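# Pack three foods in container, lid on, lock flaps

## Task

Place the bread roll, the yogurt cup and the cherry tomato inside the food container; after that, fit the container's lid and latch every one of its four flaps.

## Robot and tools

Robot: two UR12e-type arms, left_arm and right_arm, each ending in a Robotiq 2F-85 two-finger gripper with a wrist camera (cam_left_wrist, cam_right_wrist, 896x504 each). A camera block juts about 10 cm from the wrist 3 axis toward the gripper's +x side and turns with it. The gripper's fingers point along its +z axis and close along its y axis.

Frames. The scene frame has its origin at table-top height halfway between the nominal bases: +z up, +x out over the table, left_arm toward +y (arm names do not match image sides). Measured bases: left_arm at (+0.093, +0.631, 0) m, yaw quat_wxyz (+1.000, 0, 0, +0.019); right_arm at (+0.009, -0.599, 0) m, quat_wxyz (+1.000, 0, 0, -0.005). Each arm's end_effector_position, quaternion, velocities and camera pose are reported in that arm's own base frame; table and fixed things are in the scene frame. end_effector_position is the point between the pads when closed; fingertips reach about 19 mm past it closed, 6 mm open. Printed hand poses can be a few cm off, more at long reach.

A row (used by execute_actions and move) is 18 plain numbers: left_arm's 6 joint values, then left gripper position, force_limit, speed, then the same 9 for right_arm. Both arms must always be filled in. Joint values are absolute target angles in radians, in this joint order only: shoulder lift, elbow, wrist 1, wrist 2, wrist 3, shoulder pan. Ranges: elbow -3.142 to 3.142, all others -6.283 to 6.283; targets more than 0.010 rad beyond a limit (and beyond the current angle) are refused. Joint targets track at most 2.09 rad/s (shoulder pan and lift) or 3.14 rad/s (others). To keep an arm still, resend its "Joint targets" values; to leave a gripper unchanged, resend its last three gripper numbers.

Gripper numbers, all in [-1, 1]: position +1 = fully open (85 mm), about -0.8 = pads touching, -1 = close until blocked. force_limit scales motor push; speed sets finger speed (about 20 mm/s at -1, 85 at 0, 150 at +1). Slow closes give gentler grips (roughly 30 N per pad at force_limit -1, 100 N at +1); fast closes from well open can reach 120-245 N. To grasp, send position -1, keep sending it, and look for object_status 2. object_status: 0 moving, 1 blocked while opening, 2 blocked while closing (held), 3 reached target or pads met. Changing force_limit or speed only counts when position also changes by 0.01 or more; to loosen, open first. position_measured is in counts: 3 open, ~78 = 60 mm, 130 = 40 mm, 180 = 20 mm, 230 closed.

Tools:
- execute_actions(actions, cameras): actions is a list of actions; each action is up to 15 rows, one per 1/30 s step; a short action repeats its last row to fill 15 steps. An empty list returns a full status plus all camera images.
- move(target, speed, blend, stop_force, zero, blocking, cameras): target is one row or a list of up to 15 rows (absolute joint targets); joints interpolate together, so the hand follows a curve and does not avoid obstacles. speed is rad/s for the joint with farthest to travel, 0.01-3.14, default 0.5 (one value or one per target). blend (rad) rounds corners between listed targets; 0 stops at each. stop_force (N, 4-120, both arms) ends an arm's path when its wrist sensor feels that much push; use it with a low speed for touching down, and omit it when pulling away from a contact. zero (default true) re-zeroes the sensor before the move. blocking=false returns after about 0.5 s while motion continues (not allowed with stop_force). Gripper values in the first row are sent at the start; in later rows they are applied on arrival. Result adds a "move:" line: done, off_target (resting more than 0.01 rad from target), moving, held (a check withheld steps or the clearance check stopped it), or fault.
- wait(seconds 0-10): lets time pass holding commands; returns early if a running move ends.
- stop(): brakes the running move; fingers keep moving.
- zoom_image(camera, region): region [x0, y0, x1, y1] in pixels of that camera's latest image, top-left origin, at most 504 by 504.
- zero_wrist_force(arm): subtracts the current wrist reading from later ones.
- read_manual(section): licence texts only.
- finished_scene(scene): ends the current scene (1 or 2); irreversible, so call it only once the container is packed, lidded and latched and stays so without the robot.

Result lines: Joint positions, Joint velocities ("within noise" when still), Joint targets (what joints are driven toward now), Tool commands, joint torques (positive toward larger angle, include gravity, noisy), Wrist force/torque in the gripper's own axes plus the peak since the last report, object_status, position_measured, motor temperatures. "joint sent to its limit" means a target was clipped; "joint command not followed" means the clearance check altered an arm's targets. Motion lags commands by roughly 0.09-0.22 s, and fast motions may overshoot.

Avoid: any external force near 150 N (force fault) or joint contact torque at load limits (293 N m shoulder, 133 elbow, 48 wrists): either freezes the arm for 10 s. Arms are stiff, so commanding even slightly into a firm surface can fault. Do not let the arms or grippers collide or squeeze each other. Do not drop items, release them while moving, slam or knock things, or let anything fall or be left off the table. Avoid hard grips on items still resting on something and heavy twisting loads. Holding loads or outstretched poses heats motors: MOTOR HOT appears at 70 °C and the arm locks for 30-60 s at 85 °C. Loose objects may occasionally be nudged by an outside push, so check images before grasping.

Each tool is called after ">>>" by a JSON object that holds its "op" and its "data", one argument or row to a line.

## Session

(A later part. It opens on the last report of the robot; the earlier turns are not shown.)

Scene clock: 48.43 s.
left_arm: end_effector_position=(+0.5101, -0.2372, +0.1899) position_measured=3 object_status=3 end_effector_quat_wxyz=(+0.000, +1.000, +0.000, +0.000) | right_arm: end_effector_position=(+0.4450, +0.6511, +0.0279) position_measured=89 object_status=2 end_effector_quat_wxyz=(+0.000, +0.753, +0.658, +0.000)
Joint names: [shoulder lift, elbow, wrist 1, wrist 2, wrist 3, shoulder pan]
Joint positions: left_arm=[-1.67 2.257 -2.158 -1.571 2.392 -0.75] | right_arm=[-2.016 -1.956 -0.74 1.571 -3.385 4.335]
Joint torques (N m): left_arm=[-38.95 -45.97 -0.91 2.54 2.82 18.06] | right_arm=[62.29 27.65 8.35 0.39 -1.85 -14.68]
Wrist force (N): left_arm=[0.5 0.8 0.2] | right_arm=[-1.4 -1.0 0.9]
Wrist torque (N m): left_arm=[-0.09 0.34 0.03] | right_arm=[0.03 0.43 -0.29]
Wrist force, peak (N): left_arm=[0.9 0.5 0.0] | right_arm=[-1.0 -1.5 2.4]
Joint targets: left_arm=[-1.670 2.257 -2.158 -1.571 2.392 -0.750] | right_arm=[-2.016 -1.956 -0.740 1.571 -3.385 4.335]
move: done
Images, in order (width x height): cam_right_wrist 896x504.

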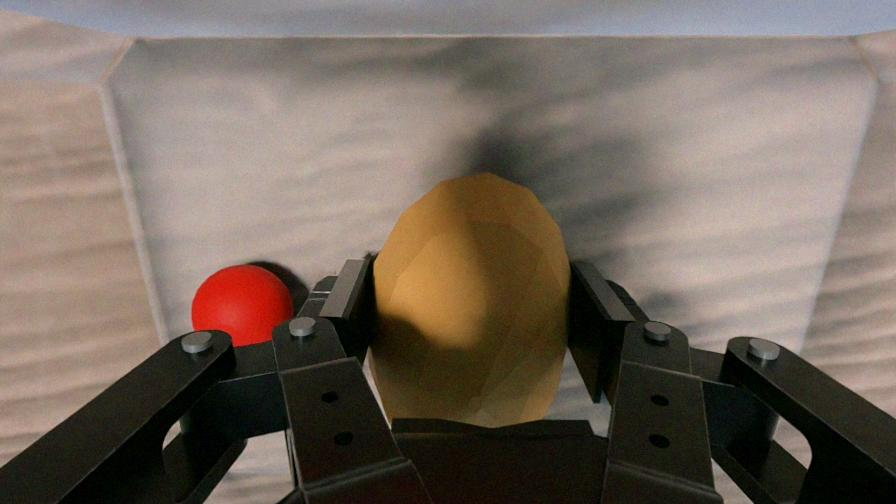

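>>> {"op": "move", "data": {
  "target": [-1.6703,2.2573,-2.1578,-1.5708,2.3916,-0.75,1,1,1,-2.0250,-1.959,-0.7284,1.5708,-3.3847,4.3355,-1,-0.8,-1],
  "speed": 0.04,
  "stop_force": 5
}}

>>> {"op": "execute_actions", "data": {
  "actions": [
    [[-1.6703,2.2573,-2.1578,-1.5708,2.3916,-0.75,1,1,1,-2.0250,-1.959,-0.7284,1.5708,-3.3847,4.3355,0.65,-1,-1]],
    [[-1.6703,2.2573,-2.1578,-1.5708,2.3916,-0.75,1,1,1,-2.0250,-1.959,-0.7284,1.5708,-3.3847,4.3355,0.65,-1,-1]]
  ],
  "cameras": ["cam_right_wrist"]
}}

Scene clock: 50.17 s.
left_arm: end_effector_position=(+0.5101, -0.2372, +0.1899) position_measured=3 object_status=3 end_effector_quat_wxyz=(+0.000, +1.000, +0.000, +0.000) | right_arm: end_effector_position=(+0.4450, +0.6511, +0.0248) position_measured=89 object_status=2 end_effector_quat_wxyz=(+0.000, +0.753, +0.658, +0.000)
Joint names: [shoulder lift, elbow, wrist 1, wrist 2, wrist 3, shoulder pan]
Joint positions: left_arm=[-1.67 2.257 -2.158 -1.571 2.392 -0.75] | right_arm=[-2.02 -1.957 -0.735 1.571 -3.385 4.335]
Joint torques (N m): left_arm=[-41.63 -46.21 -0.6 2.82 3.4 16.88] | right_arm=[83.5 45.46 0.87 0.08 -1.99 -11.47]
Wrist force (N): left_arm=[0.8 0.4 -0.1] | right_arm=[-0.3 -0.8 -3.0]
Wrist torque (N m): left_arm=[-0.18 0.30 0.02] | right_arm=[-0.01 0.42 -0.30]
Wrist force, peak (N): left_arm=[0.9 0.6 0.1] | right_arm=[-3.4 -2.3 -16.4]
Joint targets: left_arm=[-1.670 2.257 -2.158 -1.571 2.392 -0.750] | right_arm=[-2.020 -1.957 -0.735 1.571 -3.385 4.335]
move: contact (right_arm)

Scene clock: 51.37 s.
left_arm: end_effector_position=(+0.5101, -0.2372, +0.1899) position_measured=3 object_status=3 end_effector_quat_wxyz=(+0.000, +1.000, +0.000, +0.000) | right_arm: end_effector_position=(+0.4450, +0.6511, +0.0208) position_measured=47 object_status=3 end_effector_quat_wxyz=(+0.000, +0.753, +0.658, +0.000)
Joint names: [shoulder lift, elbow, wrist 1, wrist 2, wrist 3, shoulder pan]
Joint positions: left_arm=[-1.67 2.257 -2.158 -1.571 2.392 -0.75] | right_arm=[-2.025 -1.959 -0.728 1.571 -3.385 4.335]
Joint torques (N m): left_arm=[-37.15 -46 -1.33 2.69 3.4 16.79] | right_arm=[63.15 24.79 8.15 0.48 -2.21 -9.18]
Wrist force (N): left_arm=[0.3 0.3 0.2] | right_arm=[-0.7 -1.2 1.2]
Wrist torque (N m): left_arm=[-0.20 0.38 0.02] | right_arm=[0.00 0.31 -0.30]
Wrist force, peak (N): left_arm=[0.8 0.7 0.1] | right_arm=[-5.5 -2.8 -20.0]
Joint targets: left_arm=[-1.670 2.257 -2.158 -1.571 2.392 -0.750] | right_arm=[-2.025 -1.959 -0.728 1.571 -3.385 4.335]
Images, in order (width x height): cam_right_wrist 896x504.

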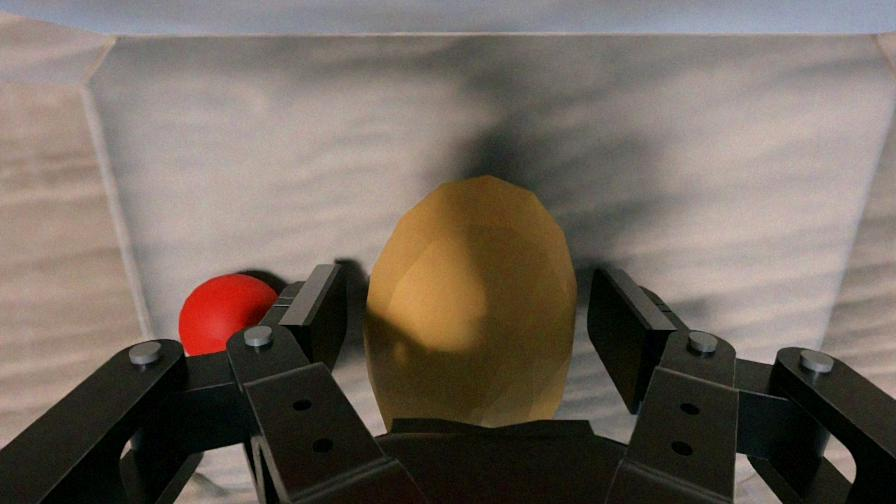

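>>> {"op": "move", "data": {
  "target": [
    [-1.6703,2.2573,-2.1578,-1.5708,2.3916,-0.75,1,1,1,-1.8288,-1.8435,-1.0401,1.5708,-3.3847,4.3355,0.65,-1,-1],
    [-1.6703,2.2573,-2.1578,-1.5708,2.3916,-0.75,1,1,1,-1.6236,-2.4343,-0.9662,0.6466,-1.1872,4.8073,1,-1,-1]
  ],
  "speed": 0.6,
  "cameras": ["cam_right_wrist"]
}}

Scene clock: 59.67 s.
left_arm: end_effector_position=(+0.5101, -0.2372, +0.1899) position_measured=3 object_status=3 end_effector_quat_wxyz=(+0.000, +1.000, +0.000, +0.000) | right_arm: end_effector_position=(+0.3571, +0.4779, +0.1395) position_measured=3 object_status=0 end_effector_quat_wxyz=(+0.031, +0.885, -0.059, +0.461)
Joint names: [shoulder lift, elbow, wrist 1, wrist 2, wrist 3, shoulder pan]
Joint positions: left_arm=[-1.67 2.257 -2.158 -1.571 2.392 -0.75] | right_arm=[-1.624 -2.434 -0.966 0.647 -1.187 4.807]
Joint torques (N m): left_arm=[-38.94 -46.21 -0.87 2.46 2.82 16.49] | right_arm=[53.18 22.05 6.99 -4.44 2.36 20.79]
Wrist force (N): left_arm=[0.3 0.3 -0.1] | right_arm=[-0.9 -1.5 1.6]
Wrist torque (N m): left_arm=[-0.20 0.39 0.02] | right_arm=[-0.21 0.14 -0.15]
Wrist force, peak (N): left_arm=[1.0 0.8 0.2] | right_arm=[-1.2 -1.3 4.0]
Joint targets: left_arm=[-1.670 2.257 -2.158 -1.571 2.392 -0.750] | right_arm=[-1.624 -2.434 -0.966 0.647 -1.187 4.807]
move: done
Images, in order (width x height): cam_right_wrist 896x504.

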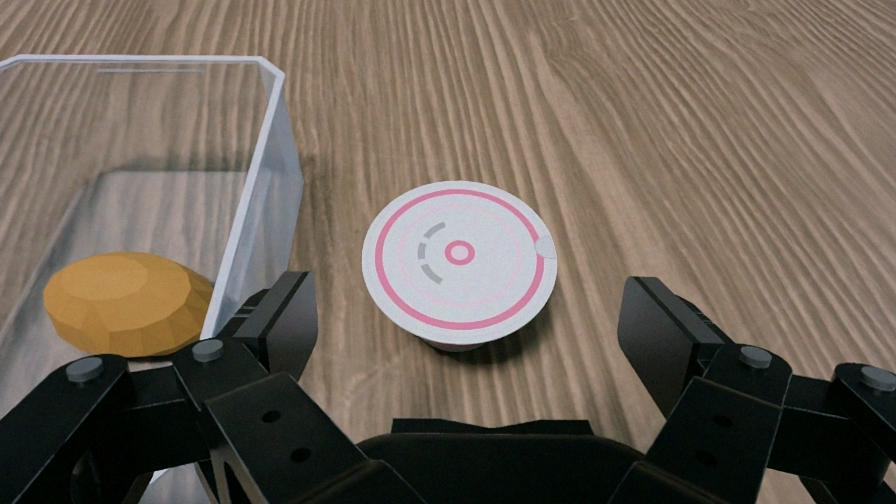

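>>> {"op": "move", "data": {
  "target": [-1.6703,2.2573,-2.1578,-1.5708,2.3916,-0.75,1,1,1,-1.8991,-2.4876,-0.6374,0.6466,-1.1872,4.8073,1,-1,-1],
  "speed": 0.25,
  "stop_force": 12,
  "cameras": ["cam_right_wrist"]
}}

>>> {"op": "move", "data": {
  "target": [-1.6703,2.2573,-2.1578,-1.5708,2.3916,-0.75,1,1,1,-1.9803,-2.4681,-0.3359,0.6128,-1.483,4.6301,1,-1,-1],
  "speed": 0.12,
  "stop_force": 12,
  "cameras": ["cam_right_wrist"]
}}

Scene clock: 62.30 s.
left_arm: end_effector_position=(+0.5101, -0.2372, +0.1899) position_measured=3 object_status=3 end_effector_quat_wxyz=(+0.000, +1.000, +0.000, +0.000) | right_arm: end_effector_position=(+0.3571, +0.4780, +0.0196) position_measured=3 object_status=3 end_effector_quat_wxyz=(+0.031, +0.885, -0.059, +0.461)
Joint names: [shoulder lift, elbow, wrist 1, wrist 2, wrist 3, shoulder pan]
Joint positions: left_arm=[-1.67 2.257 -2.158 -1.571 2.392 -0.75] | right_arm=[-1.899 -2.488 -0.637 0.647 -1.187 4.807]
Joint torques (N m): left_arm=[-39.65 -45.84 -1.01 2.18 3.27 13.81] | right_arm=[35.43 7.44 7.12 -1.73 2.32 14.69]
Wrist force (N): left_arm=[0.6 0.9 0.1] | right_arm=[-1.1 -0.8 1.7]
Wrist torque (N m): left_arm=[-0.09 0.34 0.02] | right_arm=[-0.07 0.15 -0.20]
Wrist force, peak (N): left_arm=[0.8 0.9 0.3] | right_arm=[-1.0 -1.8 2.4]
Joint targets: left_arm=[-1.670 2.257 -2.158 -1.571 2.392 -0.750] | right_arm=[-1.899 -2.488 -0.637 0.647 -1.187 4.807]
move: done
Images, in order (width x height): cam_right_wrist 896x504.

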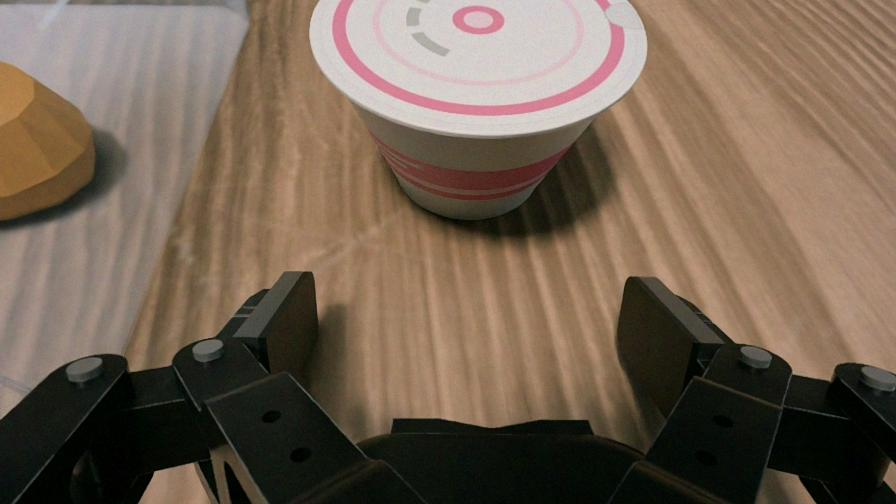

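Scene clock: 65.77 s.
left_arm: end_effector_position=(+0.5101, -0.2372, +0.1899) position_measured=3 object_status=3 end_effector_quat_wxyz=(+0.000, +1.000, +0.000, +0.000) | right_arm: end_effector_position=(+0.4462, +0.4658, +0.0195) position_measured=3 object_status=3 end_effector_quat_wxyz=(+0.031, +0.885, -0.059, +0.461)
Joint names: [shoulder lift, elbow, wrist 1, wrist 2, wrist 3, shoulder pan]
Joint positions: left_arm=[-1.67 2.257 -2.158 -1.571 2.392 -0.75] | right_arm=[-1.98 -2.468 -0.336 0.613 -1.483 4.63]
Joint torques (N m): left_arm=[-42.34 -47.4 -1.1 2.88 3.06 15.22] | right_arm=[40.81 28.38 7.97 -4.55 -3.02 -11.98]
Wrist force (N): left_arm=[0.5 0.4 -0.2] | right_arm=[-0.4 -0.9 1.3]
Wrist torque (N m): left_arm=[-0.18 0.35 0.02] | right_arm=[-0.06 0.04 -0.01]
Wrist force, peak (N): left_arm=[0.7 0.8 0.4] | right_arm=[-0.4 -1.1 2.4]
Joint targets: left_arm=[-1.670 2.257 -2.158 -1.571 2.392 -0.750] | right_arm=[-1.980 -2.468 -0.336 0.613 -1.483 4.630]
move: done
Images, in order (width x height): cam_right_wrist 896x504.

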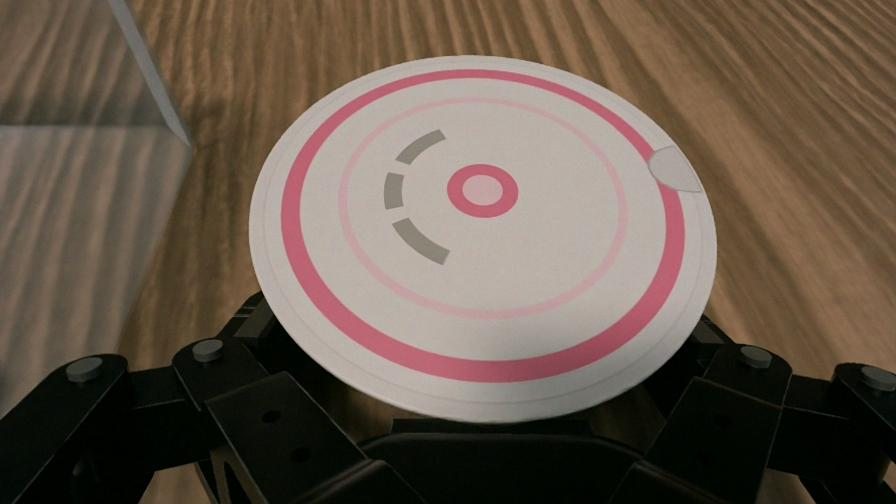

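>>> {"op": "execute_actions", "data": {
  "actions": [
    [[-1.6703,2.2573,-2.1578,-1.5708,2.3916,-0.75,1,1,1,-1.9803,-2.4681,-0.3359,0.6128,-1.483,4.6301,-1,-0.9,-1]],
    [[-1.6703,2.2573,-2.1578,-1.5708,2.3916,-0.75,1,1,1,-1.9803,-2.4681,-0.3359,0.6128,-1.483,4.6301,-1,-0.9,-1]],
    [[-1.6703,2.2573,-2.1578,-1.5708,2.3916,-0.75,1,1,1,-1.9803,-2.4681,-0.3359,0.6128,-1.483,4.6301,-1,-0.9,-1]],
    [[-1.6703,2.2573,-2.1578,-1.5708,2.3916,-0.75,1,1,1,-1.9803,-2.4681,-0.3359,0.6128,-1.483,4.6301,-1,-0.9,-1]]
  ],
  "cameras": ["cam_right_wrist"]
}}

Scene clock: 68.20 s.
left_arm: end_effector_position=(+0.5101, -0.2372, +0.1899) position_measured=3 object_status=3 end_effector_quat_wxyz=(+0.000, +1.000, +0.000, +0.000) | right_arm: end_effector_position=(+0.4462, +0.4658, +0.0195) position_measured=50 object_status=2 end_effector_quat_wxyz=(+0.031, +0.885, -0.059, +0.461)
Joint names: [shoulder lift, elbow, wrist 1, wrist 2, wrist 3, shoulder pan]
Joint positions: left_arm=[-1.67 2.257 -2.158 -1.571 2.392 -0.75] | right_arm=[-1.98 -2.468 -0.336 0.613 -1.483 4.63]
Joint torques (N m): left_arm=[-39.39 -47.23 -1.24 2.85 2.74 15.36] | right_arm=[41.22 24.85 6.16 -2.07 -2.47 -13.99]
Wrist force (N): left_arm=[0.7 0.5 0.3] | right_arm=[1.1 -0.4 -0.7]
Wrist torque (N m): left_arm=[-0.15 0.32 0.02] | right_arm=[0.01 0.04 -0.01]
Wrist force, peak (N): left_arm=[1.0 0.6 0.3] | right_arm=[-1.0 -1.2 1.7]
Joint targets: left_arm=[-1.670 2.257 -2.158 -1.571 2.392 -0.750] | right_arm=[-1.980 -2.468 -0.336 0.613 -1.483 4.630]
Images, in order (width x height): cam_right_wrist 896x504.

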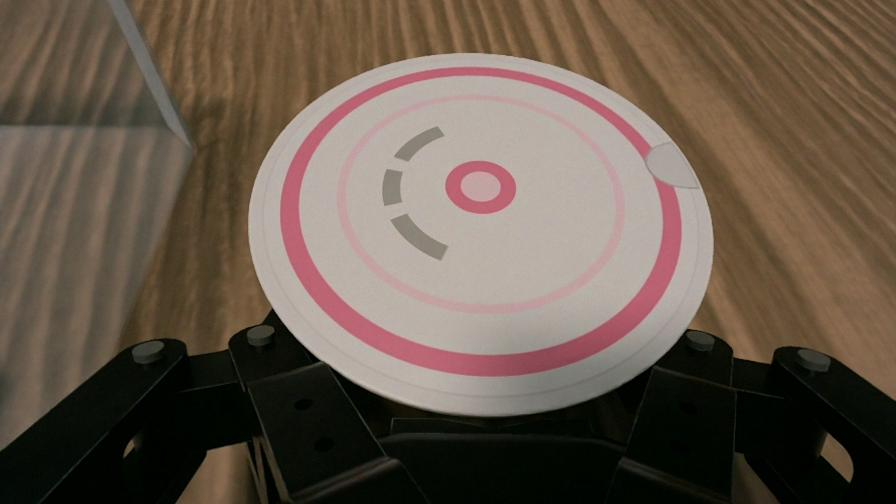

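>>> {"op": "move", "data": {
  "target": [
    [-1.6703,2.2573,-2.1578,-1.5708,2.3916,-0.75,1,1,1,-1.6395,-2.4114,-0.7334,0.6128,-1.483,4.6301,-1,-0.9,-1],
    [-1.6703,2.2573,-2.1578,-1.5708,2.3916,-0.75,1,1,1,-1.8926,-1.9903,-0.7417,1.0008,-1.7326,4.4430,-1,-0.9,-1]
  ],
  "speed": 0.4,
  "blend": [0.05, 0],
  "cameras": ["cam_right_wrist"]
}}

Scene clock: 71.60 s.
left_arm: end_effector_position=(+0.5101, -0.2372, +0.1899) position_measured=3 object_status=3 end_effector_quat_wxyz=(+0.000, +1.000, +0.000, +0.000) | right_arm: end_effector_position=(+0.5166, +0.6413, +0.1484) position_measured=50 object_status=2 end_effector_quat_wxyz=(+0.019, +0.957, -0.064, +0.283)
Joint names: [shoulder lift, elbow, wrist 1, wrist 2, wrist 3, shoulder pan]
Joint positions: left_arm=[-1.67 2.257 -2.158 -1.571 2.392 -0.75] | right_arm=[-1.893 -1.99 -0.742 1.001 -1.733 4.443]
Joint torques (N m): left_arm=[-38.64 -46.65 -0.81 2.78 3.03 16.74] | right_arm=[55.96 55.69 2.03 -0.15 -2.5 -11.96]
Wrist force (N): left_arm=[0.2 0.5 -0.1] | right_arm=[-1.2 -1.0 2.8]
Wrist torque (N m): left_arm=[-0.16 0.40 0.02] | right_arm=[0.03 0.05 -0.08]
Wrist force, peak (N): left_arm=[0.7 0.9 0.2] | right_arm=[-3.5 -0.8 3.9]
Joint targets: left_arm=[-1.670 2.257 -2.158 -1.571 2.392 -0.750] | right_arm=[-1.893 -1.990 -0.742 1.001 -1.733 4.443]
move: done
Images, in order (width x height): cam_right_wrist 896x504.

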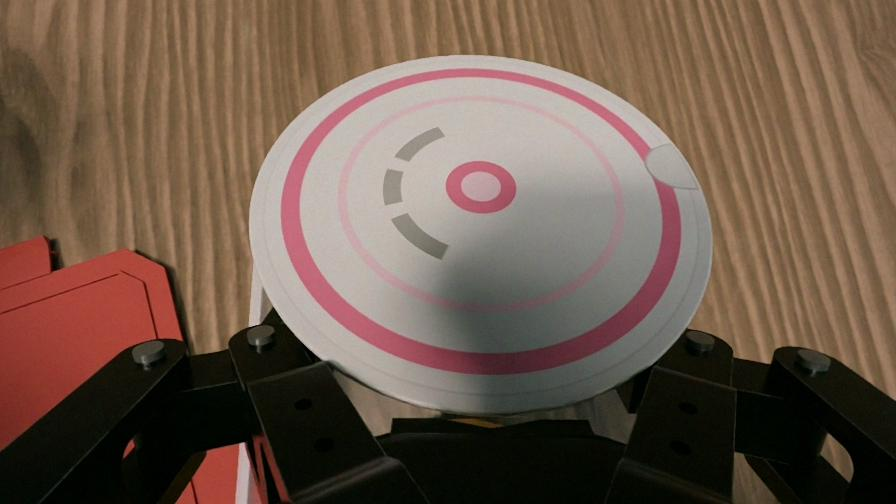

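>>> {"op": "move", "data": {
  "target": [-1.6703,2.2573,-2.1578,-1.5708,2.3916,-0.75,1,1,1,-1.9881,-2.0181,-0.6184,1.0008,-1.7326,4.4440,-1,-0.9,-1],
  "speed": 0.12,
  "stop_force": 6,
  "cameras": ["cam_right_wrist"]
}}

Scene clock: 74.70 s.
left_arm: end_effector_position=(+0.5101, -0.2372, +0.1899) position_measured=3 object_status=3 end_effector_quat_wxyz=(+0.000, +1.000, +0.000, +0.000) | right_arm: end_effector_position=(+0.5171, +0.6456, +0.0784) position_measured=50 object_status=2 end_effector_quat_wxyz=(+0.019, +0.957, -0.063, +0.283)
Joint names: [shoulder lift, elbow, wrist 1, wrist 2, wrist 3, shoulder pan]
Joint positions: left_arm=[-1.67 2.257 -2.158 -1.571 2.392 -0.75] | right_arm=[-1.988 -2.018 -0.618 1.001 -1.733 4.444]
Joint torques (N m): left_arm=[-40.28 -47.42 -0.82 2.65 3.01 15.89] | right_arm=[56.86 26.04 8.53 -0.37 -2.34 18.3]
Wrist force (N): left_arm=[0.5 0.5 0.0] | right_arm=[-2.0 -0.8 1.3]
Wrist torque (N m): left_arm=[-0.16 0.36 0.02] | right_arm=[0.03 0.32 -0.08]
Wrist force, peak (N): left_arm=[0.5 1.0 0.3] | right_arm=[-2.1 -0.9 2.9]
Joint targets: left_arm=[-1.670 2.257 -2.158 -1.571 2.392 -0.750] | right_arm=[-1.988 -2.018 -0.618 1.001 -1.733 4.444]
move: done
Images, in order (width x height): cam_right_wrist 896x504.

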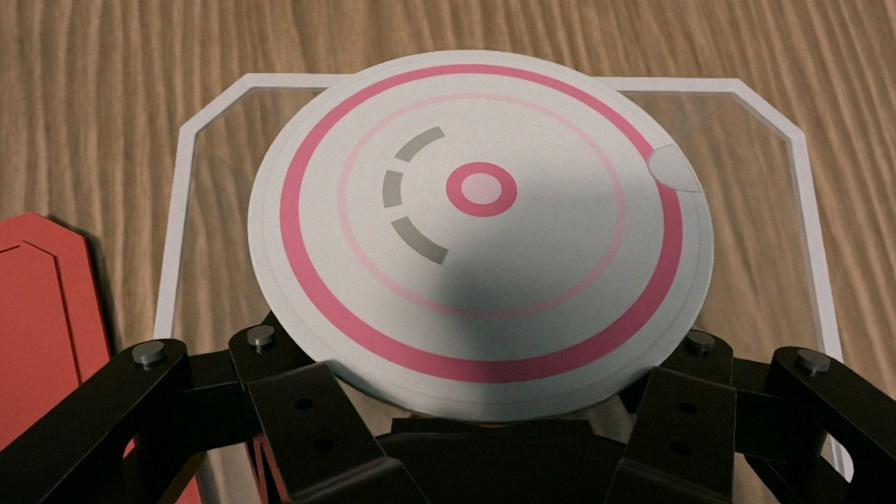

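>>> {"op": "move", "data": {
  "target": [
    [-1.6703,2.2573,-2.1578,-1.5708,2.3916,-0.75,1,1,1,-1.9842,-2.0248,-0.6156,1.0008,-1.7326,4.4361,-1,-0.9,-1],
    [-1.6703,2.2573,-2.1578,-1.5708,2.3916,-0.75,1,1,1,-2.0561,-2.0408,-0.5277,1.0008,-1.7326,4.4361,-1,-0.9,-1]
  ],
  "speed": 0.06,
  "stop_force": 6,
  "cameras": ["cam_right_wrist"]
}}

Scene clock: 79.50 s.
left_arm: end_effector_position=(+0.5101, -0.2372, +0.1899) position_measured=3 object_status=3 end_effector_quat_wxyz=(+0.000, +1.000, +0.000, +0.000) | right_arm: end_effector_position=(+0.5212, +0.6382, +0.0284) position_measured=230 object_status=3 end_effector_quat_wxyz=(+0.020, +0.956, -0.067, +0.283)
Joint names: [shoulder lift, elbow, wrist 1, wrist 2, wrist 3, shoulder pan]
Joint positions: left_arm=[-1.67 2.257 -2.158 -1.571 2.392 -0.75] | right_arm=[-2.056 -2.041 -0.528 1.001 -1.733 4.436]
Joint torques (N m): left_arm=[-39.6 -47.4 -1.21 2.39 2.74 14.25] | right_arm=[59.59 22.91 8.06 -2.89 0.05 -5.78]
Wrist force (N): left_arm=[0.2 0.4 0.1] | right_arm=[-1.4 -1.1 1.2]
Wrist torque (N m): left_arm=[-0.18 0.40 0.02] | right_arm=[-0.04 0.13 -0.06]
Wrist force, peak (N): left_arm=[0.7 0.7 0.5] | right_arm=[-2.9 -2.1 0.5]
Joint targets: left_arm=[-1.670 2.257 -2.158 -1.571 2.392 -0.750] | right_arm=[-2.056 -2.041 -0.528 1.001 -1.733 4.436]
move: done
Images, in order (width x height): cam_right_wrist 896x504.

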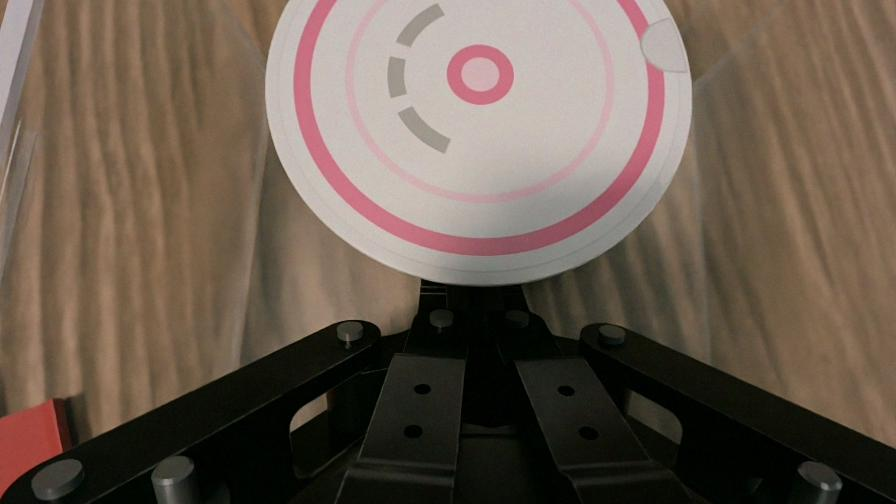

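>>> {"op": "move", "data": {
  "target": [-1.6703,2.2573,-2.1578,-1.5708,2.3916,-0.75,1,1,1,-1.8799,-2.0401,-0.7578,0.9957,-1.6342,4.5258,-1,-0.9,-1],
  "speed": 0.15,
  "cameras": ["cam_right_wrist"]
}}

Scene clock: 81.83 s.
left_arm: end_effector_position=(+0.5101, -0.2372, +0.1899) position_measured=3 object_status=3 end_effector_quat_wxyz=(+0.000, +1.000, +0.000, +0.000) | right_arm: end_effector_position=(+0.4567, +0.6479, +0.1290) position_measured=230 object_status=3 end_effector_quat_wxyz=(+0.019, +0.957, -0.064, +0.283)
Joint names: [shoulder lift, elbow, wrist 1, wrist 2, wrist 3, shoulder pan]
Joint positions: left_arm=[-1.67 2.257 -2.158 -1.571 2.392 -0.75] | right_arm=[-1.88 -2.04 -0.758 0.996 -1.634 4.526]
Joint torques (N m): left_arm=[-38.91 -46.8 -1.46 2.72 2.88 15.48] | right_arm=[74.63 46.17 0.86 -3.84 1.92 22.34]
Wrist force (N): left_arm=[0.5 0.5 0.2] | right_arm=[-0.6 -0.9 1.5]
Wrist torque (N m): left_arm=[-0.16 0.34 0.02] | right_arm=[0.01 0.12 -0.20]
Wrist force, peak (N): left_arm=[0.6 1.0 0.1] | right_arm=[-0.4 -0.7 2.8]
Joint targets: left_arm=[-1.670 2.257 -2.158 -1.571 2.392 -0.750] | right_arm=[-1.880 -2.040 -0.758 0.996 -1.634 4.526]
move: done
Images, in order (width x height): cam_right_wrist 896x504.

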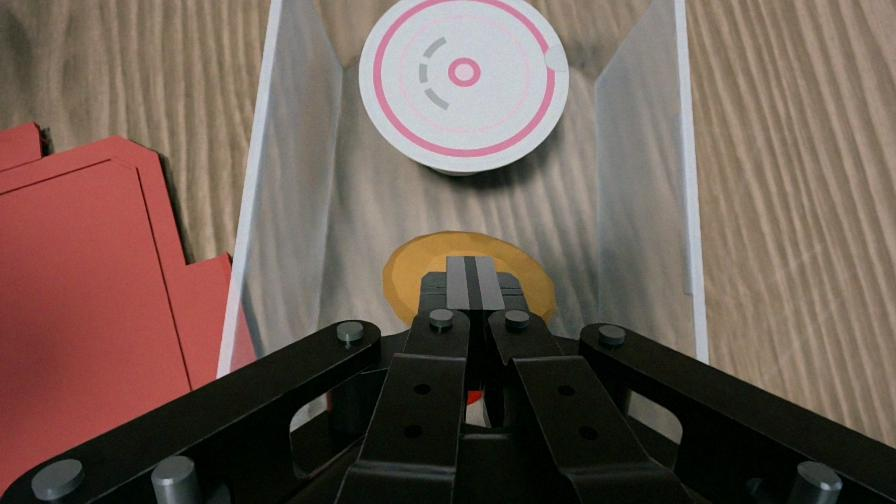

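>>> {"op": "move", "data": {
  "target": [
    [-1.6703,2.2573,-2.1578,-1.5708,2.3916,-0.75,1,1,1,-1.66,-1.7875,-1.2649,1.5708,-2.1894,4.0938,-1,-0.9,-1],
    [-1.0151,1.5411,-1.2241,-1.5708,0,-1.1292,1,1,1,-1.66,-1.7875,-1.2649,1.5708,-2.88,3.4,-1,-0.9,-1]
  ],
  "speed": 0.8,
  "cameras": ["cam_left_wrist"]
}}

>>> {"op": "zoom_image", "data": {
  "camera": "cam_left_wrist",
  "region": [300, 60, 640, 300]
}}

Scene clock: 87.50 s.
left_arm: end_effector_position=(+0.4468, -0.5376, +0.1400) position_measured=3 object_status=3 end_effector_quat_wxyz=(-0.357, +0.485, +0.766, +0.226) | right_arm: end_effector_position=(+0.7401, +0.0155, +0.3349) position_measured=230 object_status=3 end_effector_quat_wxyz=(+0.000, +1.000, -0.002, +0.000)
Joint names: [shoulder lift, elbow, wrist 1, wrist 2, wrist 3, shoulder pan]
Joint positions: left_arm=[-1.015 1.541 -1.224 -1.571 0 -1.129] | right_arm=[-1.66 -1.787 -1.265 1.571 -2.88 3.4]
Joint torques (N m): left_arm=[-65.8 -47.33 3.07 2.53 -1.9 -17.96] | right_arm=[67.45 60.18 2.08 1.59 -2.51 -12.1]
Wrist force (N): left_arm=[-0.2 0.0 0.5] | right_arm=[-1.2 -1.8 0.7]
Wrist torque (N m): left_arm=[-0.06 0.22 0.09] | right_arm=[-0.14 0.43 -0.30]
Wrist force, peak (N): left_arm=[-1.2 -0.7 0.4] | right_arm=[-4.7 -2.0 1.9]
Joint targets: left_arm=[-1.015 1.541 -1.224 -1.571 0.000 -1.129] | right_arm=[-1.660 -1.788 -1.265 1.571 -2.880 3.400]
move: done
Images, in order (width x height): cam_left_wrist 896x504.

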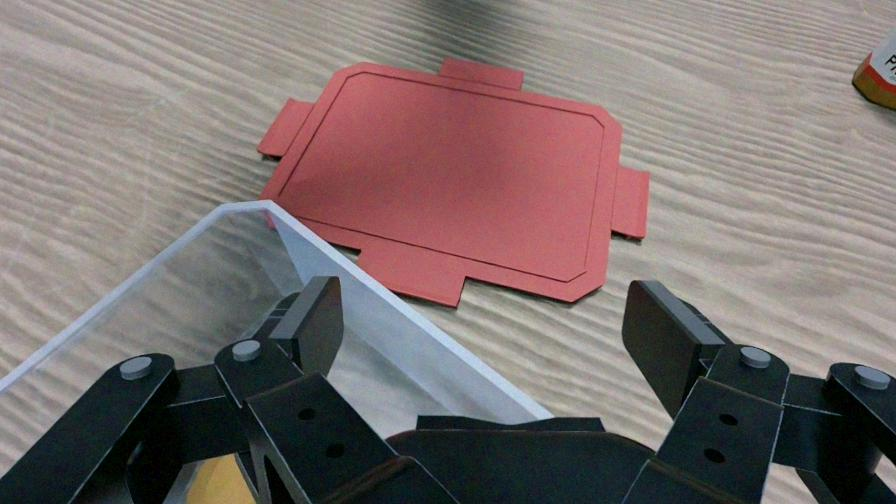

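Scaled by 1.482 from the camera's 896x504 image, which has a finer 1280x720 frame.

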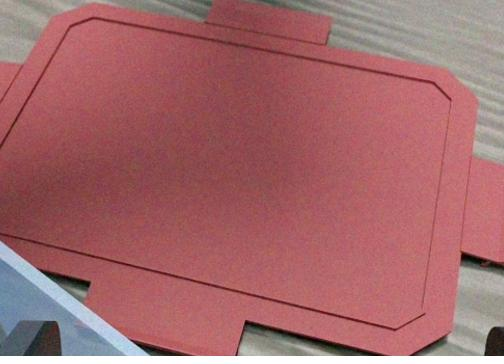

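>>> {"op": "zoom_image", "data": {
  "camera": "cam_left_wrist",
  "region": [560, 130, 680, 310]
}}

>>> {"op": "zoom_image", "data": {
  "camera": "cam_left_wrist",
  "region": [330, 220, 490, 320]
}}

Scaled by 2.800 from the camera's 896x504 image, which has a finer 1280x720 frame.

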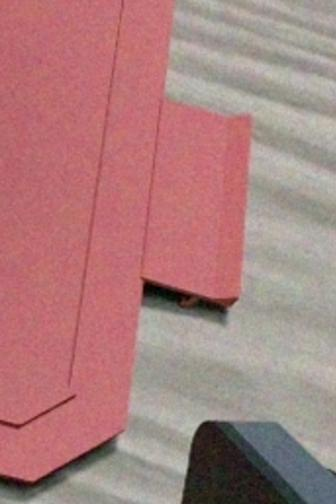

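Scaled by 3.150 from the camera's 896x504 image, which has a finer 1280x720 frame.

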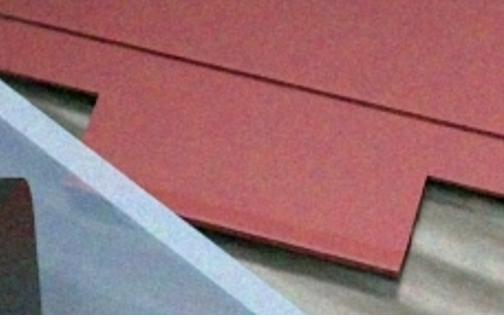

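>>> {"op": "move", "data": {
  "target": [-1.4671,1.6116,-1.7153,-1.5708,2.271,-1.1675,1,1,1,-1.66,-1.7875,-1.2649,1.5708,-2.88,3.4,-1,-0.9,-1],
  "speed": 0.9,
  "cameras": ["cam_left_wrist"]
}}

>>> {"op": "zoom_image", "data": {
  "camera": "cam_left_wrist",
  "region": [310, 80, 610, 400]
}}

>>> {"op": "move", "data": {
  "target": [-1.6928,1.9947,-1.8727,-1.5708,2.1697,-0.9719,1,1,1,-1.66,-1.7875,-1.2649,1.5708,-2.88,3.4,-1,-0.9,-1],
  "speed": 0.9,
  "cameras": ["cam_left_wrist"]
}}

>>> {"op": "zoom_image", "data": {
  "camera": "cam_left_wrist",
  "region": [310, 80, 610, 400]
}}

Scene clock: 91.90 s.
left_arm: end_effector_position=(+0.4541, -0.6204, +0.4238) position_measured=3 object_status=3 end_effector_quat_wxyz=(+0.000, +0.989, -0.148, +0.000) | right_arm: end_effector_position=(+0.7401, +0.0155, +0.3349) position_measured=230 object_status=3 end_effector_quat_wxyz=(+0.000, +1.000, -0.002, +0.000)
Joint names: [shoulder lift, elbow, wrist 1, wrist 2, wrist 3, shoulder pan]
Joint positions: left_arm=[-1.467 1.612 -1.715 -1.571 2.271 -1.167] | right_arm=[-1.66 -1.787 -1.265 1.571 -2.88 3.4]
Joint torques (N m): left_arm=[-63.94 -40.26 -6.96 2.93 3.61 -18.12] | right_arm=[56.52 60.16 3.96 1.85 -2.39 -14.35]
Wrist force (N): left_arm=[0.4 0.8 0.5] | right_arm=[-1.0 -1.7 0.6]
Wrist torque (N m): left_arm=[-0.09 0.35 0.02] | right_arm=[-0.12 0.40 -0.30]
Wrist force, peak (N): left_arm=[-1.0 0.3 1.1] | right_arm=[-2.0 -1.9 1.2]
Joint targets: left_arm=[-1.467 1.612 -1.715 -1.571 2.271 -1.167] | right_arm=[-1.660 -1.788 -1.265 1.571 -2.880 3.400]
move: done
Images, in order (width x height): cam_left_wrist 896x504.

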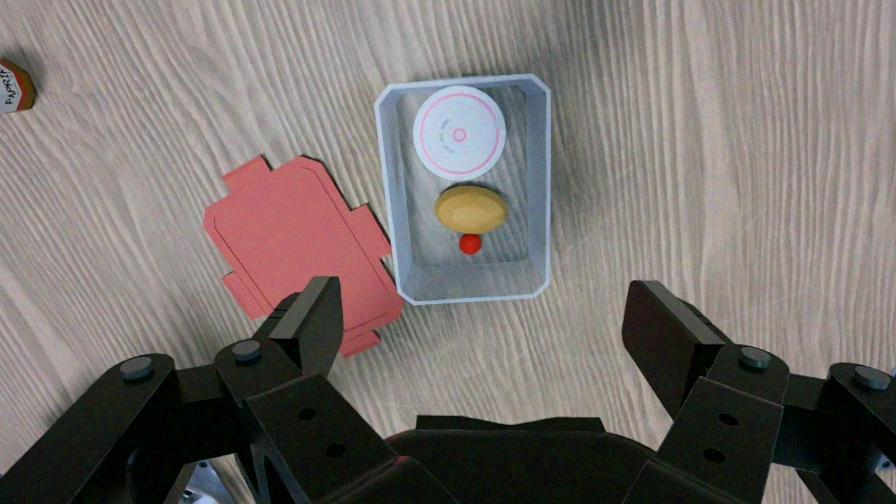

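Scaled by 1.575 from the camera's 896x504 image, which has a finer 1280x720 frame.

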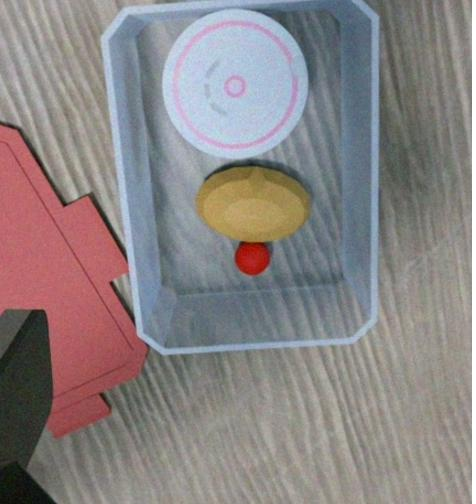

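Scene clock: 93.00 s.
left_arm: end_effector_position=(+0.4770, -0.3901, +0.3350) position_measured=3 object_status=3 end_effector_quat_wxyz=(+0.000, +1.000, +0.000, +0.000) | right_arm: end_effector_position=(+0.7401, +0.0155, +0.3349) position_measured=230 object_status=3 end_effector_quat_wxyz=(+0.000, +1.000, -0.002, +0.000)
Joint names: [shoulder lift, elbow, wrist 1, wrist 2, wrist 3, shoulder pan]
Joint positions: left_arm=[-1.693 1.995 -1.873 -1.571 2.17 -0.972] | right_arm=[-1.66 -1.787 -1.265 1.571 -2.88 3.4]
Joint torques (N m): left_arm=[-41 -36.8 -6.94 2.15 -2.86 19.15] | right_arm=[55.17 59.89 3.89 1.82 -2.55 -11.21]
Wrist force (N): left_arm=[0.7 0.6 0.0] | right_arm=[-1.1 -1.9 1.1]
Wrist torque (N m): left_arm=[-0.13 0.32 0.15] | right_arm=[-0.17 0.41 -0.30]
Wrist force, peak (N): left_arm=[0.3 4.8 -1.2] | right_arm=[-1.1 -2.0 1.8]
Joint targets: left_arm=[-1.693 1.995 -1.873 -1.571 2.170 -0.972] | right_arm=[-1.660 -1.788 -1.265 1.571 -2.880 3.400]
move: done
Images, in order (width x height): cam_left_wrist 896x504.

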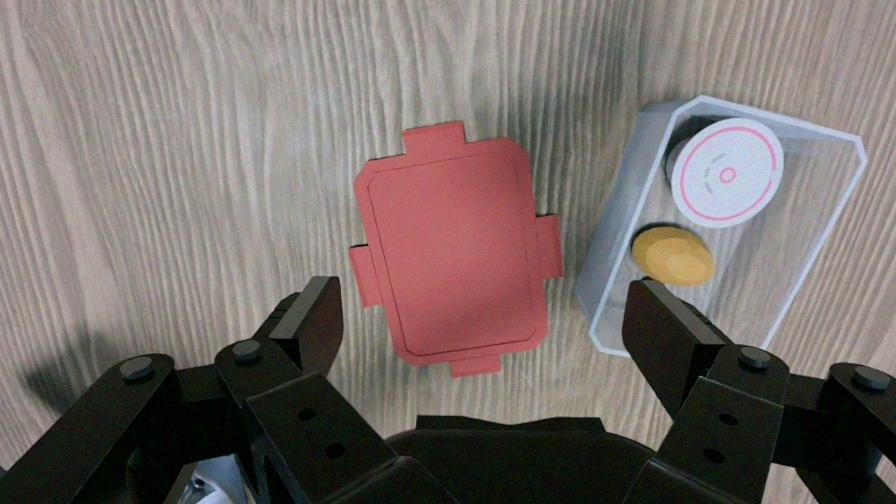

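Scaled by 1.575 from the camera's 896x504 image, which has a finer 1280x720 frame.

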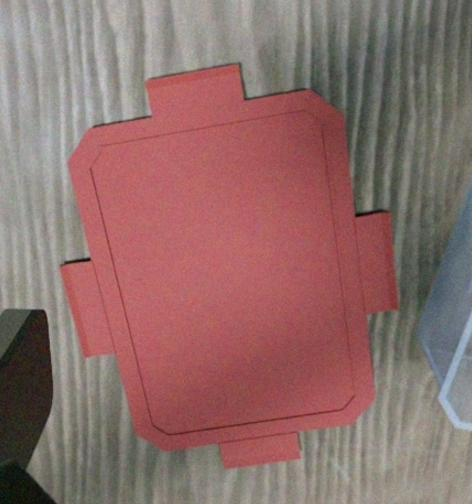

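>>> {"op": "move", "data": {
  "target": [-1.6928,1.9947,-1.8727,-1.5708,2.1697,-0.9719,1,1,1,-1.7610,-1.93,-1.0214,1.5708,-1.9098,4.1884,-1,-0.9,-1],
  "speed": 0.8,
  "cameras": ["cam_right_wrist"]
}}

Scene clock: 96.07 s.
left_arm: end_effector_position=(+0.4770, -0.3900, +0.3350) position_measured=3 object_status=3 end_effector_quat_wxyz=(+0.000, +1.000, +0.000, +0.000) | right_arm: end_effector_position=(+0.5127, +0.5389, +0.2000) position_measured=230 object_status=3 end_effector_quat_wxyz=(+0.000, +0.996, -0.092, +0.000)
Joint names: [shoulder lift, elbow, wrist 1, wrist 2, wrist 3, shoulder pan]
Joint positions: left_arm=[-1.693 1.995 -1.873 -1.571 2.17 -0.972] | right_arm=[-1.761 -1.93 -1.021 1.571 -1.91 4.188]
Joint torques (N m): left_arm=[-42.92 -39.6 -7.27 2.48 -3.64 17.84] | right_arm=[49.94 35.36 7.61 -0.33 2.5 14.37]
Wrist force (N): left_arm=[0.4 0.5 -0.1] | right_arm=[-0.8 -1.6 1.3]
Wrist torque (N m): left_arm=[-0.14 0.36 0.15] | right_arm=[-0.17 0.30 -0.42]
Wrist force, peak (N): left_arm=[0.7 1.2 0.3] | right_arm=[-4.0 -4.4 2.3]
Joint targets: left_arm=[-1.693 1.995 -1.873 -1.571 2.170 -0.972] | right_arm=[-1.761 -1.930 -1.021 1.571 -1.910 4.188]
move: done
Images, in order (width x height): cam_right_wrist 896x504.

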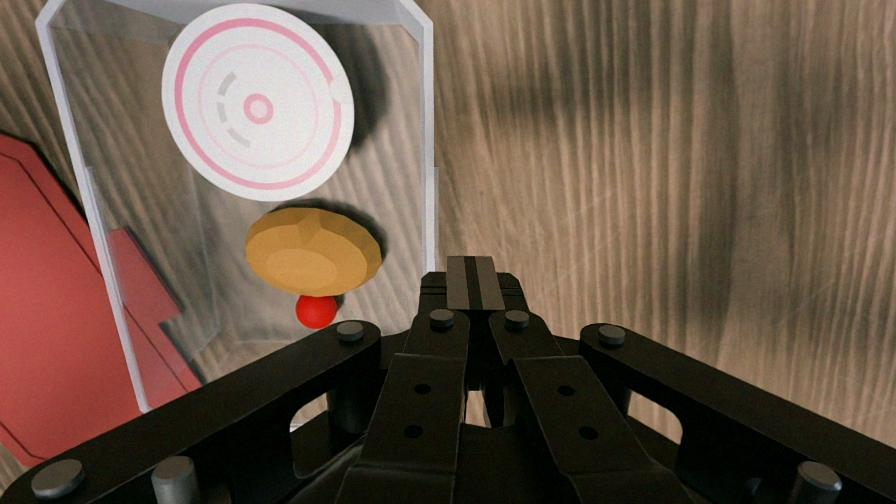

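>>> {"op": "move", "data": {
  "target": [-1.6928,1.9947,-1.8727,-1.5708,2.1697,-0.9719,1,1,1,-1.8466,-1.9682,-0.8976,1.5708,-1.9044,4.1938,-1,-0.9,-1],
  "speed": 0.3,
  "stop_force": 6
}}

>>> {"op": "move", "data": {
  "target": [-1.6928,1.9947,-1.8727,-1.5708,2.1697,-0.9719,1,1,1,-1.9115,-2.0035,-0.7974,1.5708,-1.9044,4.1938,-1,-0.9,-1],
  "speed": 0.04,
  "stop_force": 5,
  "cameras": ["cam_right_wrist"]
}}

Scene clock: 97.93 s.
left_arm: end_effector_position=(+0.4770, -0.3900, +0.3350) position_measured=3 object_status=3 end_effector_quat_wxyz=(+0.000, +1.000, +0.000, +0.000) | right_arm: end_effector_position=(+0.5148, +0.5508, +0.1300) position_measured=230 object_status=3 end_effector_quat_wxyz=(+0.000, +0.996, -0.092, +0.000)
Joint names: [shoulder lift, elbow, wrist 1, wrist 2, wrist 3, shoulder pan]
Joint positions: left_arm=[-1.693 1.995 -1.873 -1.571 2.17 -0.972] | right_arm=[-1.847 -1.968 -0.898 1.571 -1.904 4.194]
Joint torques (N m): left_arm=[-43.46 -39.15 -6.86 2.29 -2.92 16.16] | right_arm=[53.37 32.03 8.14 -1.09 1.75 19.57]
Wrist force (N): left_arm=[0.3 0.6 0.3] | right_arm=[-0.4 -1.0 2.0]
Wrist torque (N m): left_arm=[-0.12 0.39 0.15] | right_arm=[-0.03 0.25 -0.46]
Wrist force, peak (N): left_arm=[1.0 0.8 0.3] | right_arm=[-0.6 -1.7 3.5]
Joint targets: left_arm=[-1.693 1.995 -1.873 -1.571 2.170 -0.972] | right_arm=[-1.847 -1.968 -0.898 1.571 -1.904 4.194]
move: done

Scene clock: 100.33 s.
left_arm: end_effector_position=(+0.4770, -0.3900, +0.3350) position_measured=3 object_status=3 end_effector_quat_wxyz=(+0.000, +1.000, +0.000, +0.000) | right_arm: end_effector_position=(+0.5151, +0.5513, +0.1074) position_measured=230 object_status=3 end_effector_quat_wxyz=(+0.000, +0.996, -0.092, +0.000)
Joint names: [shoulder lift, elbow, wrist 1, wrist 2, wrist 3, shoulder pan]
Joint positions: left_arm=[-1.693 1.995 -1.873 -1.571 2.17 -0.972] | right_arm=[-1.873 -1.983 -0.857 1.571 -1.904 4.194]
Joint torques (N m): left_arm=[-44.18 -38.49 -7.28 2.2 -3.24 16.4] | right_arm=[78.48 47.91 1.58 1.69 1.46 16.95]
Wrist force (N): left_arm=[0.5 0.7 0.2] | right_arm=[-0.2 -2.9 -2.1]
Wrist torque (N m): left_arm=[-0.10 0.36 0.15] | right_arm=[-0.08 0.22 -0.46]
Wrist force, peak (N): left_arm=[0.9 0.7 0.5] | right_arm=[-2.5 7.9 -41.5]
Joint targets: left_arm=[-1.693 1.995 -1.873 -1.571 2.170 -0.972] | right_arm=[-1.873 -1.983 -0.857 1.571 -1.904 4.194]
move: contact (right_arm); right_arm: the wrist 1 is farthest, 0.059 rad from its target
Images, in order (width x height): cam_right_wrist 896x504.

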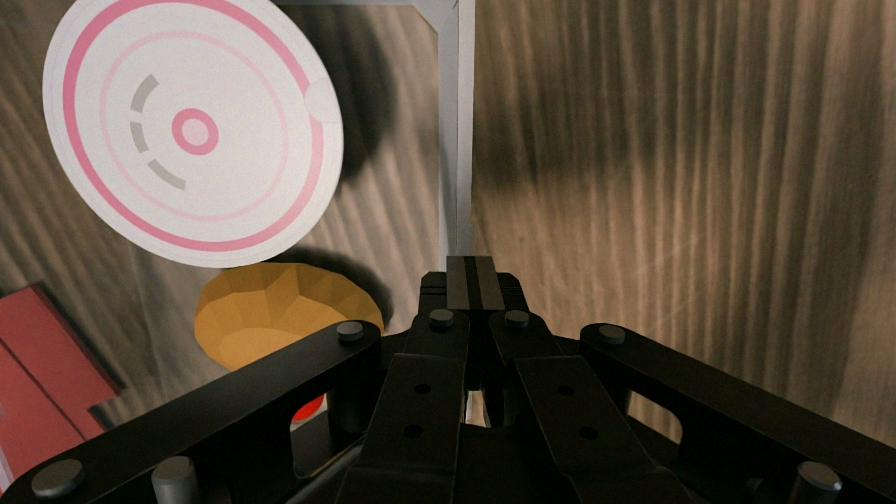

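>>> {"op": "move", "data": {
  "target": [
    [-1.6928,1.9947,-1.8727,-1.5708,2.1697,-0.9719,1,1,1,-1.8466,-1.9682,-0.8976,1.5708,-1.9044,4.1938,-1,-0.9,-1],
    [-1.7407,2.5174,-2.3475,-1.5708,3.4754,-1.0703,1,-1,-1,-1.7610,-1.93,-1.0214,1.5708,-2.4,3.7,-1,-0.9,-1]
  ],
  "speed": 0.6,
  "cameras": ["cam_left_wrist"]
}}

Scene clock: 105.30 s.
left_arm: end_effector_position=(+0.3562, -0.2883, +0.1000) position_measured=3 object_status=3 end_effector_quat_wxyz=(+0.000, +0.764, -0.646, +0.000) | right_arm: end_effector_position=(+0.7055, +0.2354, +0.2000) position_measured=230 object_status=3 end_effector_quat_wxyz=(+0.000, +0.996, -0.091, +0.000)
Joint names: [shoulder lift, elbow, wrist 1, wrist 2, wrist 3, shoulder pan]
Joint positions: left_arm=[-1.741 2.517 -2.347 -1.571 3.475 -1.07] | right_arm=[-1.761 -1.93 -1.021 1.571 -2.4 3.7]
Joint torques (N m): left_arm=[-28.59 -29.64 -7.27 1.98 2.97 -17.23] | right_arm=[71.01 55.55 1.43 -0.69 -2.17 -12.21]
Wrist force (N): left_arm=[0.5 0.5 0.1] | right_arm=[-0.5 -2.1 1.3]
Wrist torque (N m): left_arm=[-0.14 0.33 0.01] | right_arm=[-0.23 0.23 -0.29]
Wrist force, peak (N): left_arm=[1.3 0.7 -1.2] | right_arm=[-0.1 -3.0 -1.9]
Joint targets: left_arm=[-1.741 2.517 -2.348 -1.571 3.475 -1.070] | right_arm=[-1.761 -1.930 -1.021 1.571 -2.400 3.700]
move: done
Images, in order (width x height): cam_left_wrist 896x504.

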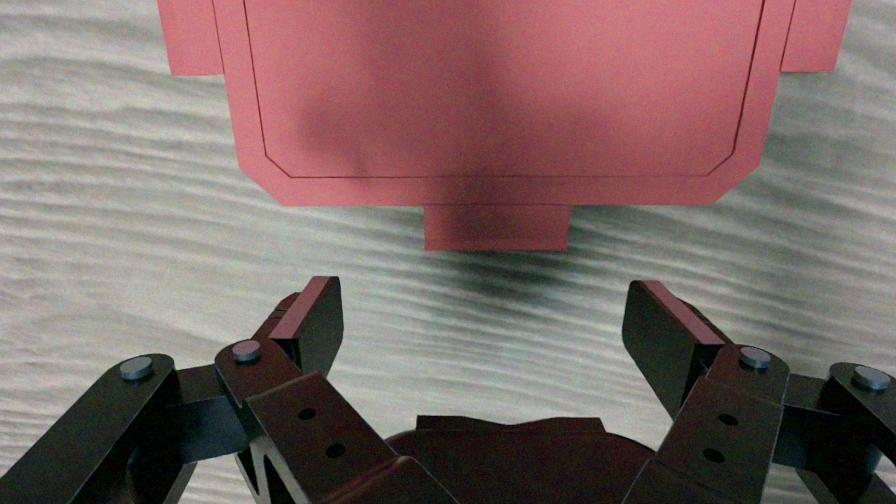

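>>> {"op": "move", "data": {
  "target": [-1.6556,2.583,-2.4982,-1.5708,3.4571,-1.0886,1,-1,-1,-1.7610,-1.93,-1.0214,1.5708,-2.4,3.7,-1,-0.9,-1],
  "speed": 0.3,
  "cameras": ["cam_left_wrist"]
}}

Scene clock: 106.83 s.
left_arm: end_effector_position=(+0.3448, -0.2833, +0.0501) position_measured=3 object_status=3 end_effector_quat_wxyz=(+0.000, +0.764, -0.646, +0.000) | right_arm: end_effector_position=(+0.7055, +0.2354, +0.2000) position_measured=230 object_status=3 end_effector_quat_wxyz=(+0.000, +0.996, -0.091, +0.000)
Joint names: [shoulder lift, elbow, wrist 1, wrist 2, wrist 3, shoulder pan]
Joint positions: left_arm=[-1.656 2.583 -2.498 -1.571 3.457 -1.089] | right_arm=[-1.761 -1.93 -1.021 1.571 -2.4 3.7]
Joint torques (N m): left_arm=[-13.87 -22.94 -7.39 1.93 -3.33 -15.93] | right_arm=[77.88 56.4 1.19 -0.55 -2.14 -14.23]
Wrist force (N): left_arm=[0.4 0.5 0.5] | right_arm=[-1.1 -1.8 1.4]
Wrist torque (N m): left_arm=[-0.14 0.37 0.14] | right_arm=[-0.16 0.34 -0.29]
Wrist force, peak (N): left_arm=[0.3 0.5 1.9] | right_arm=[-0.9 -2.7 1.5]
Joint targets: left_arm=[-1.656 2.583 -2.498 -1.571 3.457 -1.089] | right_arm=[-1.761 -1.930 -1.021 1.571 -2.400 3.700]
move: done
Images, in order (width x height): cam_left_wrist 896x504.

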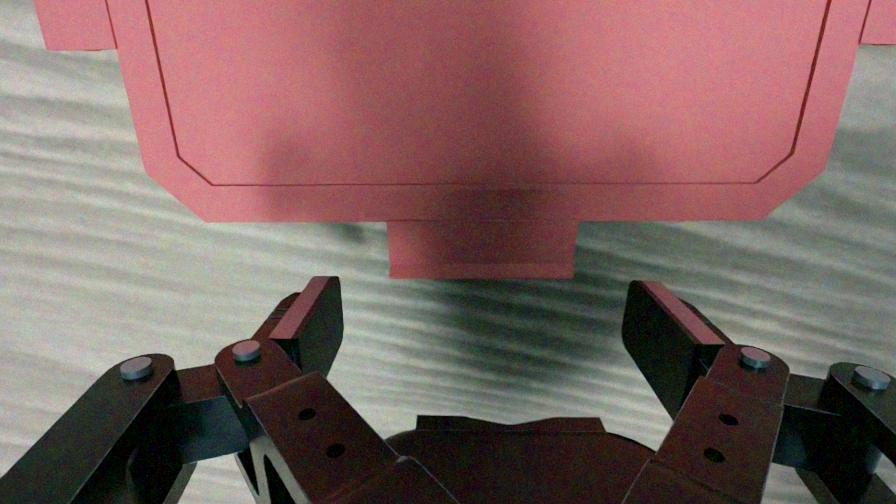

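>>> {"op": "move", "data": {
  "target": [-1.5554,2.6116,-2.6270,-1.5708,3.4571,-1.0886,1,-1,-1,-1.7610,-1.93,-1.0214,1.5708,-2.4,3.7,-1,-0.9,-1],
  "speed": 0.1,
  "stop_force": 6,
  "cameras": ["cam_left_wrist"]
}}

Scene clock: 109.40 s.
left_arm: end_effector_position=(+0.3447, -0.2830, +0.0119) position_measured=3 object_status=3 end_effector_quat_wxyz=(+0.000, +0.764, -0.646, +0.000) | right_arm: end_effector_position=(+0.7055, +0.2354, +0.2000) position_measured=230 object_status=3 end_effector_quat_wxyz=(+0.000, +0.996, -0.091, +0.000)
Joint names: [shoulder lift, elbow, wrist 1, wrist 2, wrist 3, shoulder pan]
Joint positions: left_arm=[-1.555 2.612 -2.627 -1.571 3.457 -1.089] | right_arm=[-1.761 -1.93 -1.021 1.571 -2.4 3.7]
Joint torques (N m): left_arm=[-12.52 -18.9 -7.13 1.69 -3.12 -15.43] | right_arm=[72.2 56.39 1.04 -0.3 -2.61 -13.54]
Wrist force (N): left_arm=[0.5 0.3 0.3] | right_arm=[-0.6 -2.2 1.2]
Wrist torque (N m): left_arm=[-0.18 0.35 0.13] | right_arm=[-0.24 0.24 -0.29]
Wrist force, peak (N): left_arm=[0.6 0.7 1.1] | right_arm=[-1.1 -2.2 2.1]
Joint targets: left_arm=[-1.555 2.612 -2.627 -1.571 3.457 -1.089] | right_arm=[-1.761 -1.930 -1.021 1.571 -2.400 3.700]
move: done
Images, in order (width x height): cam_left_wrist 896x504.

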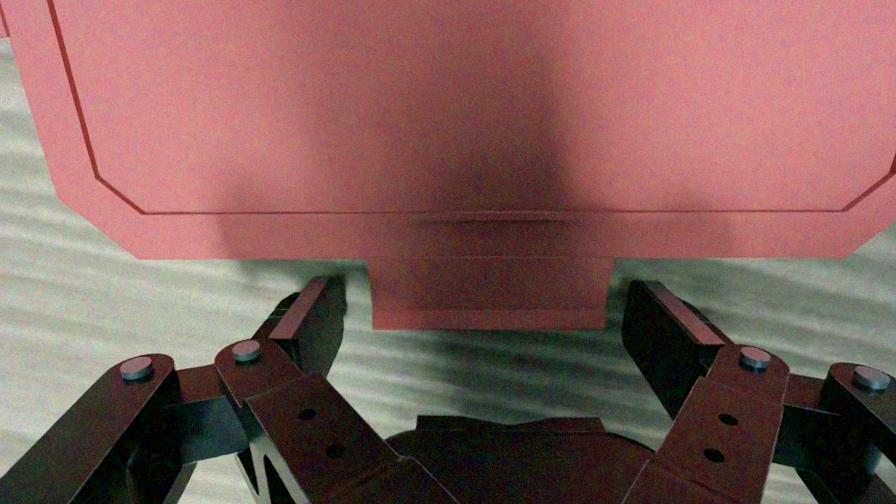

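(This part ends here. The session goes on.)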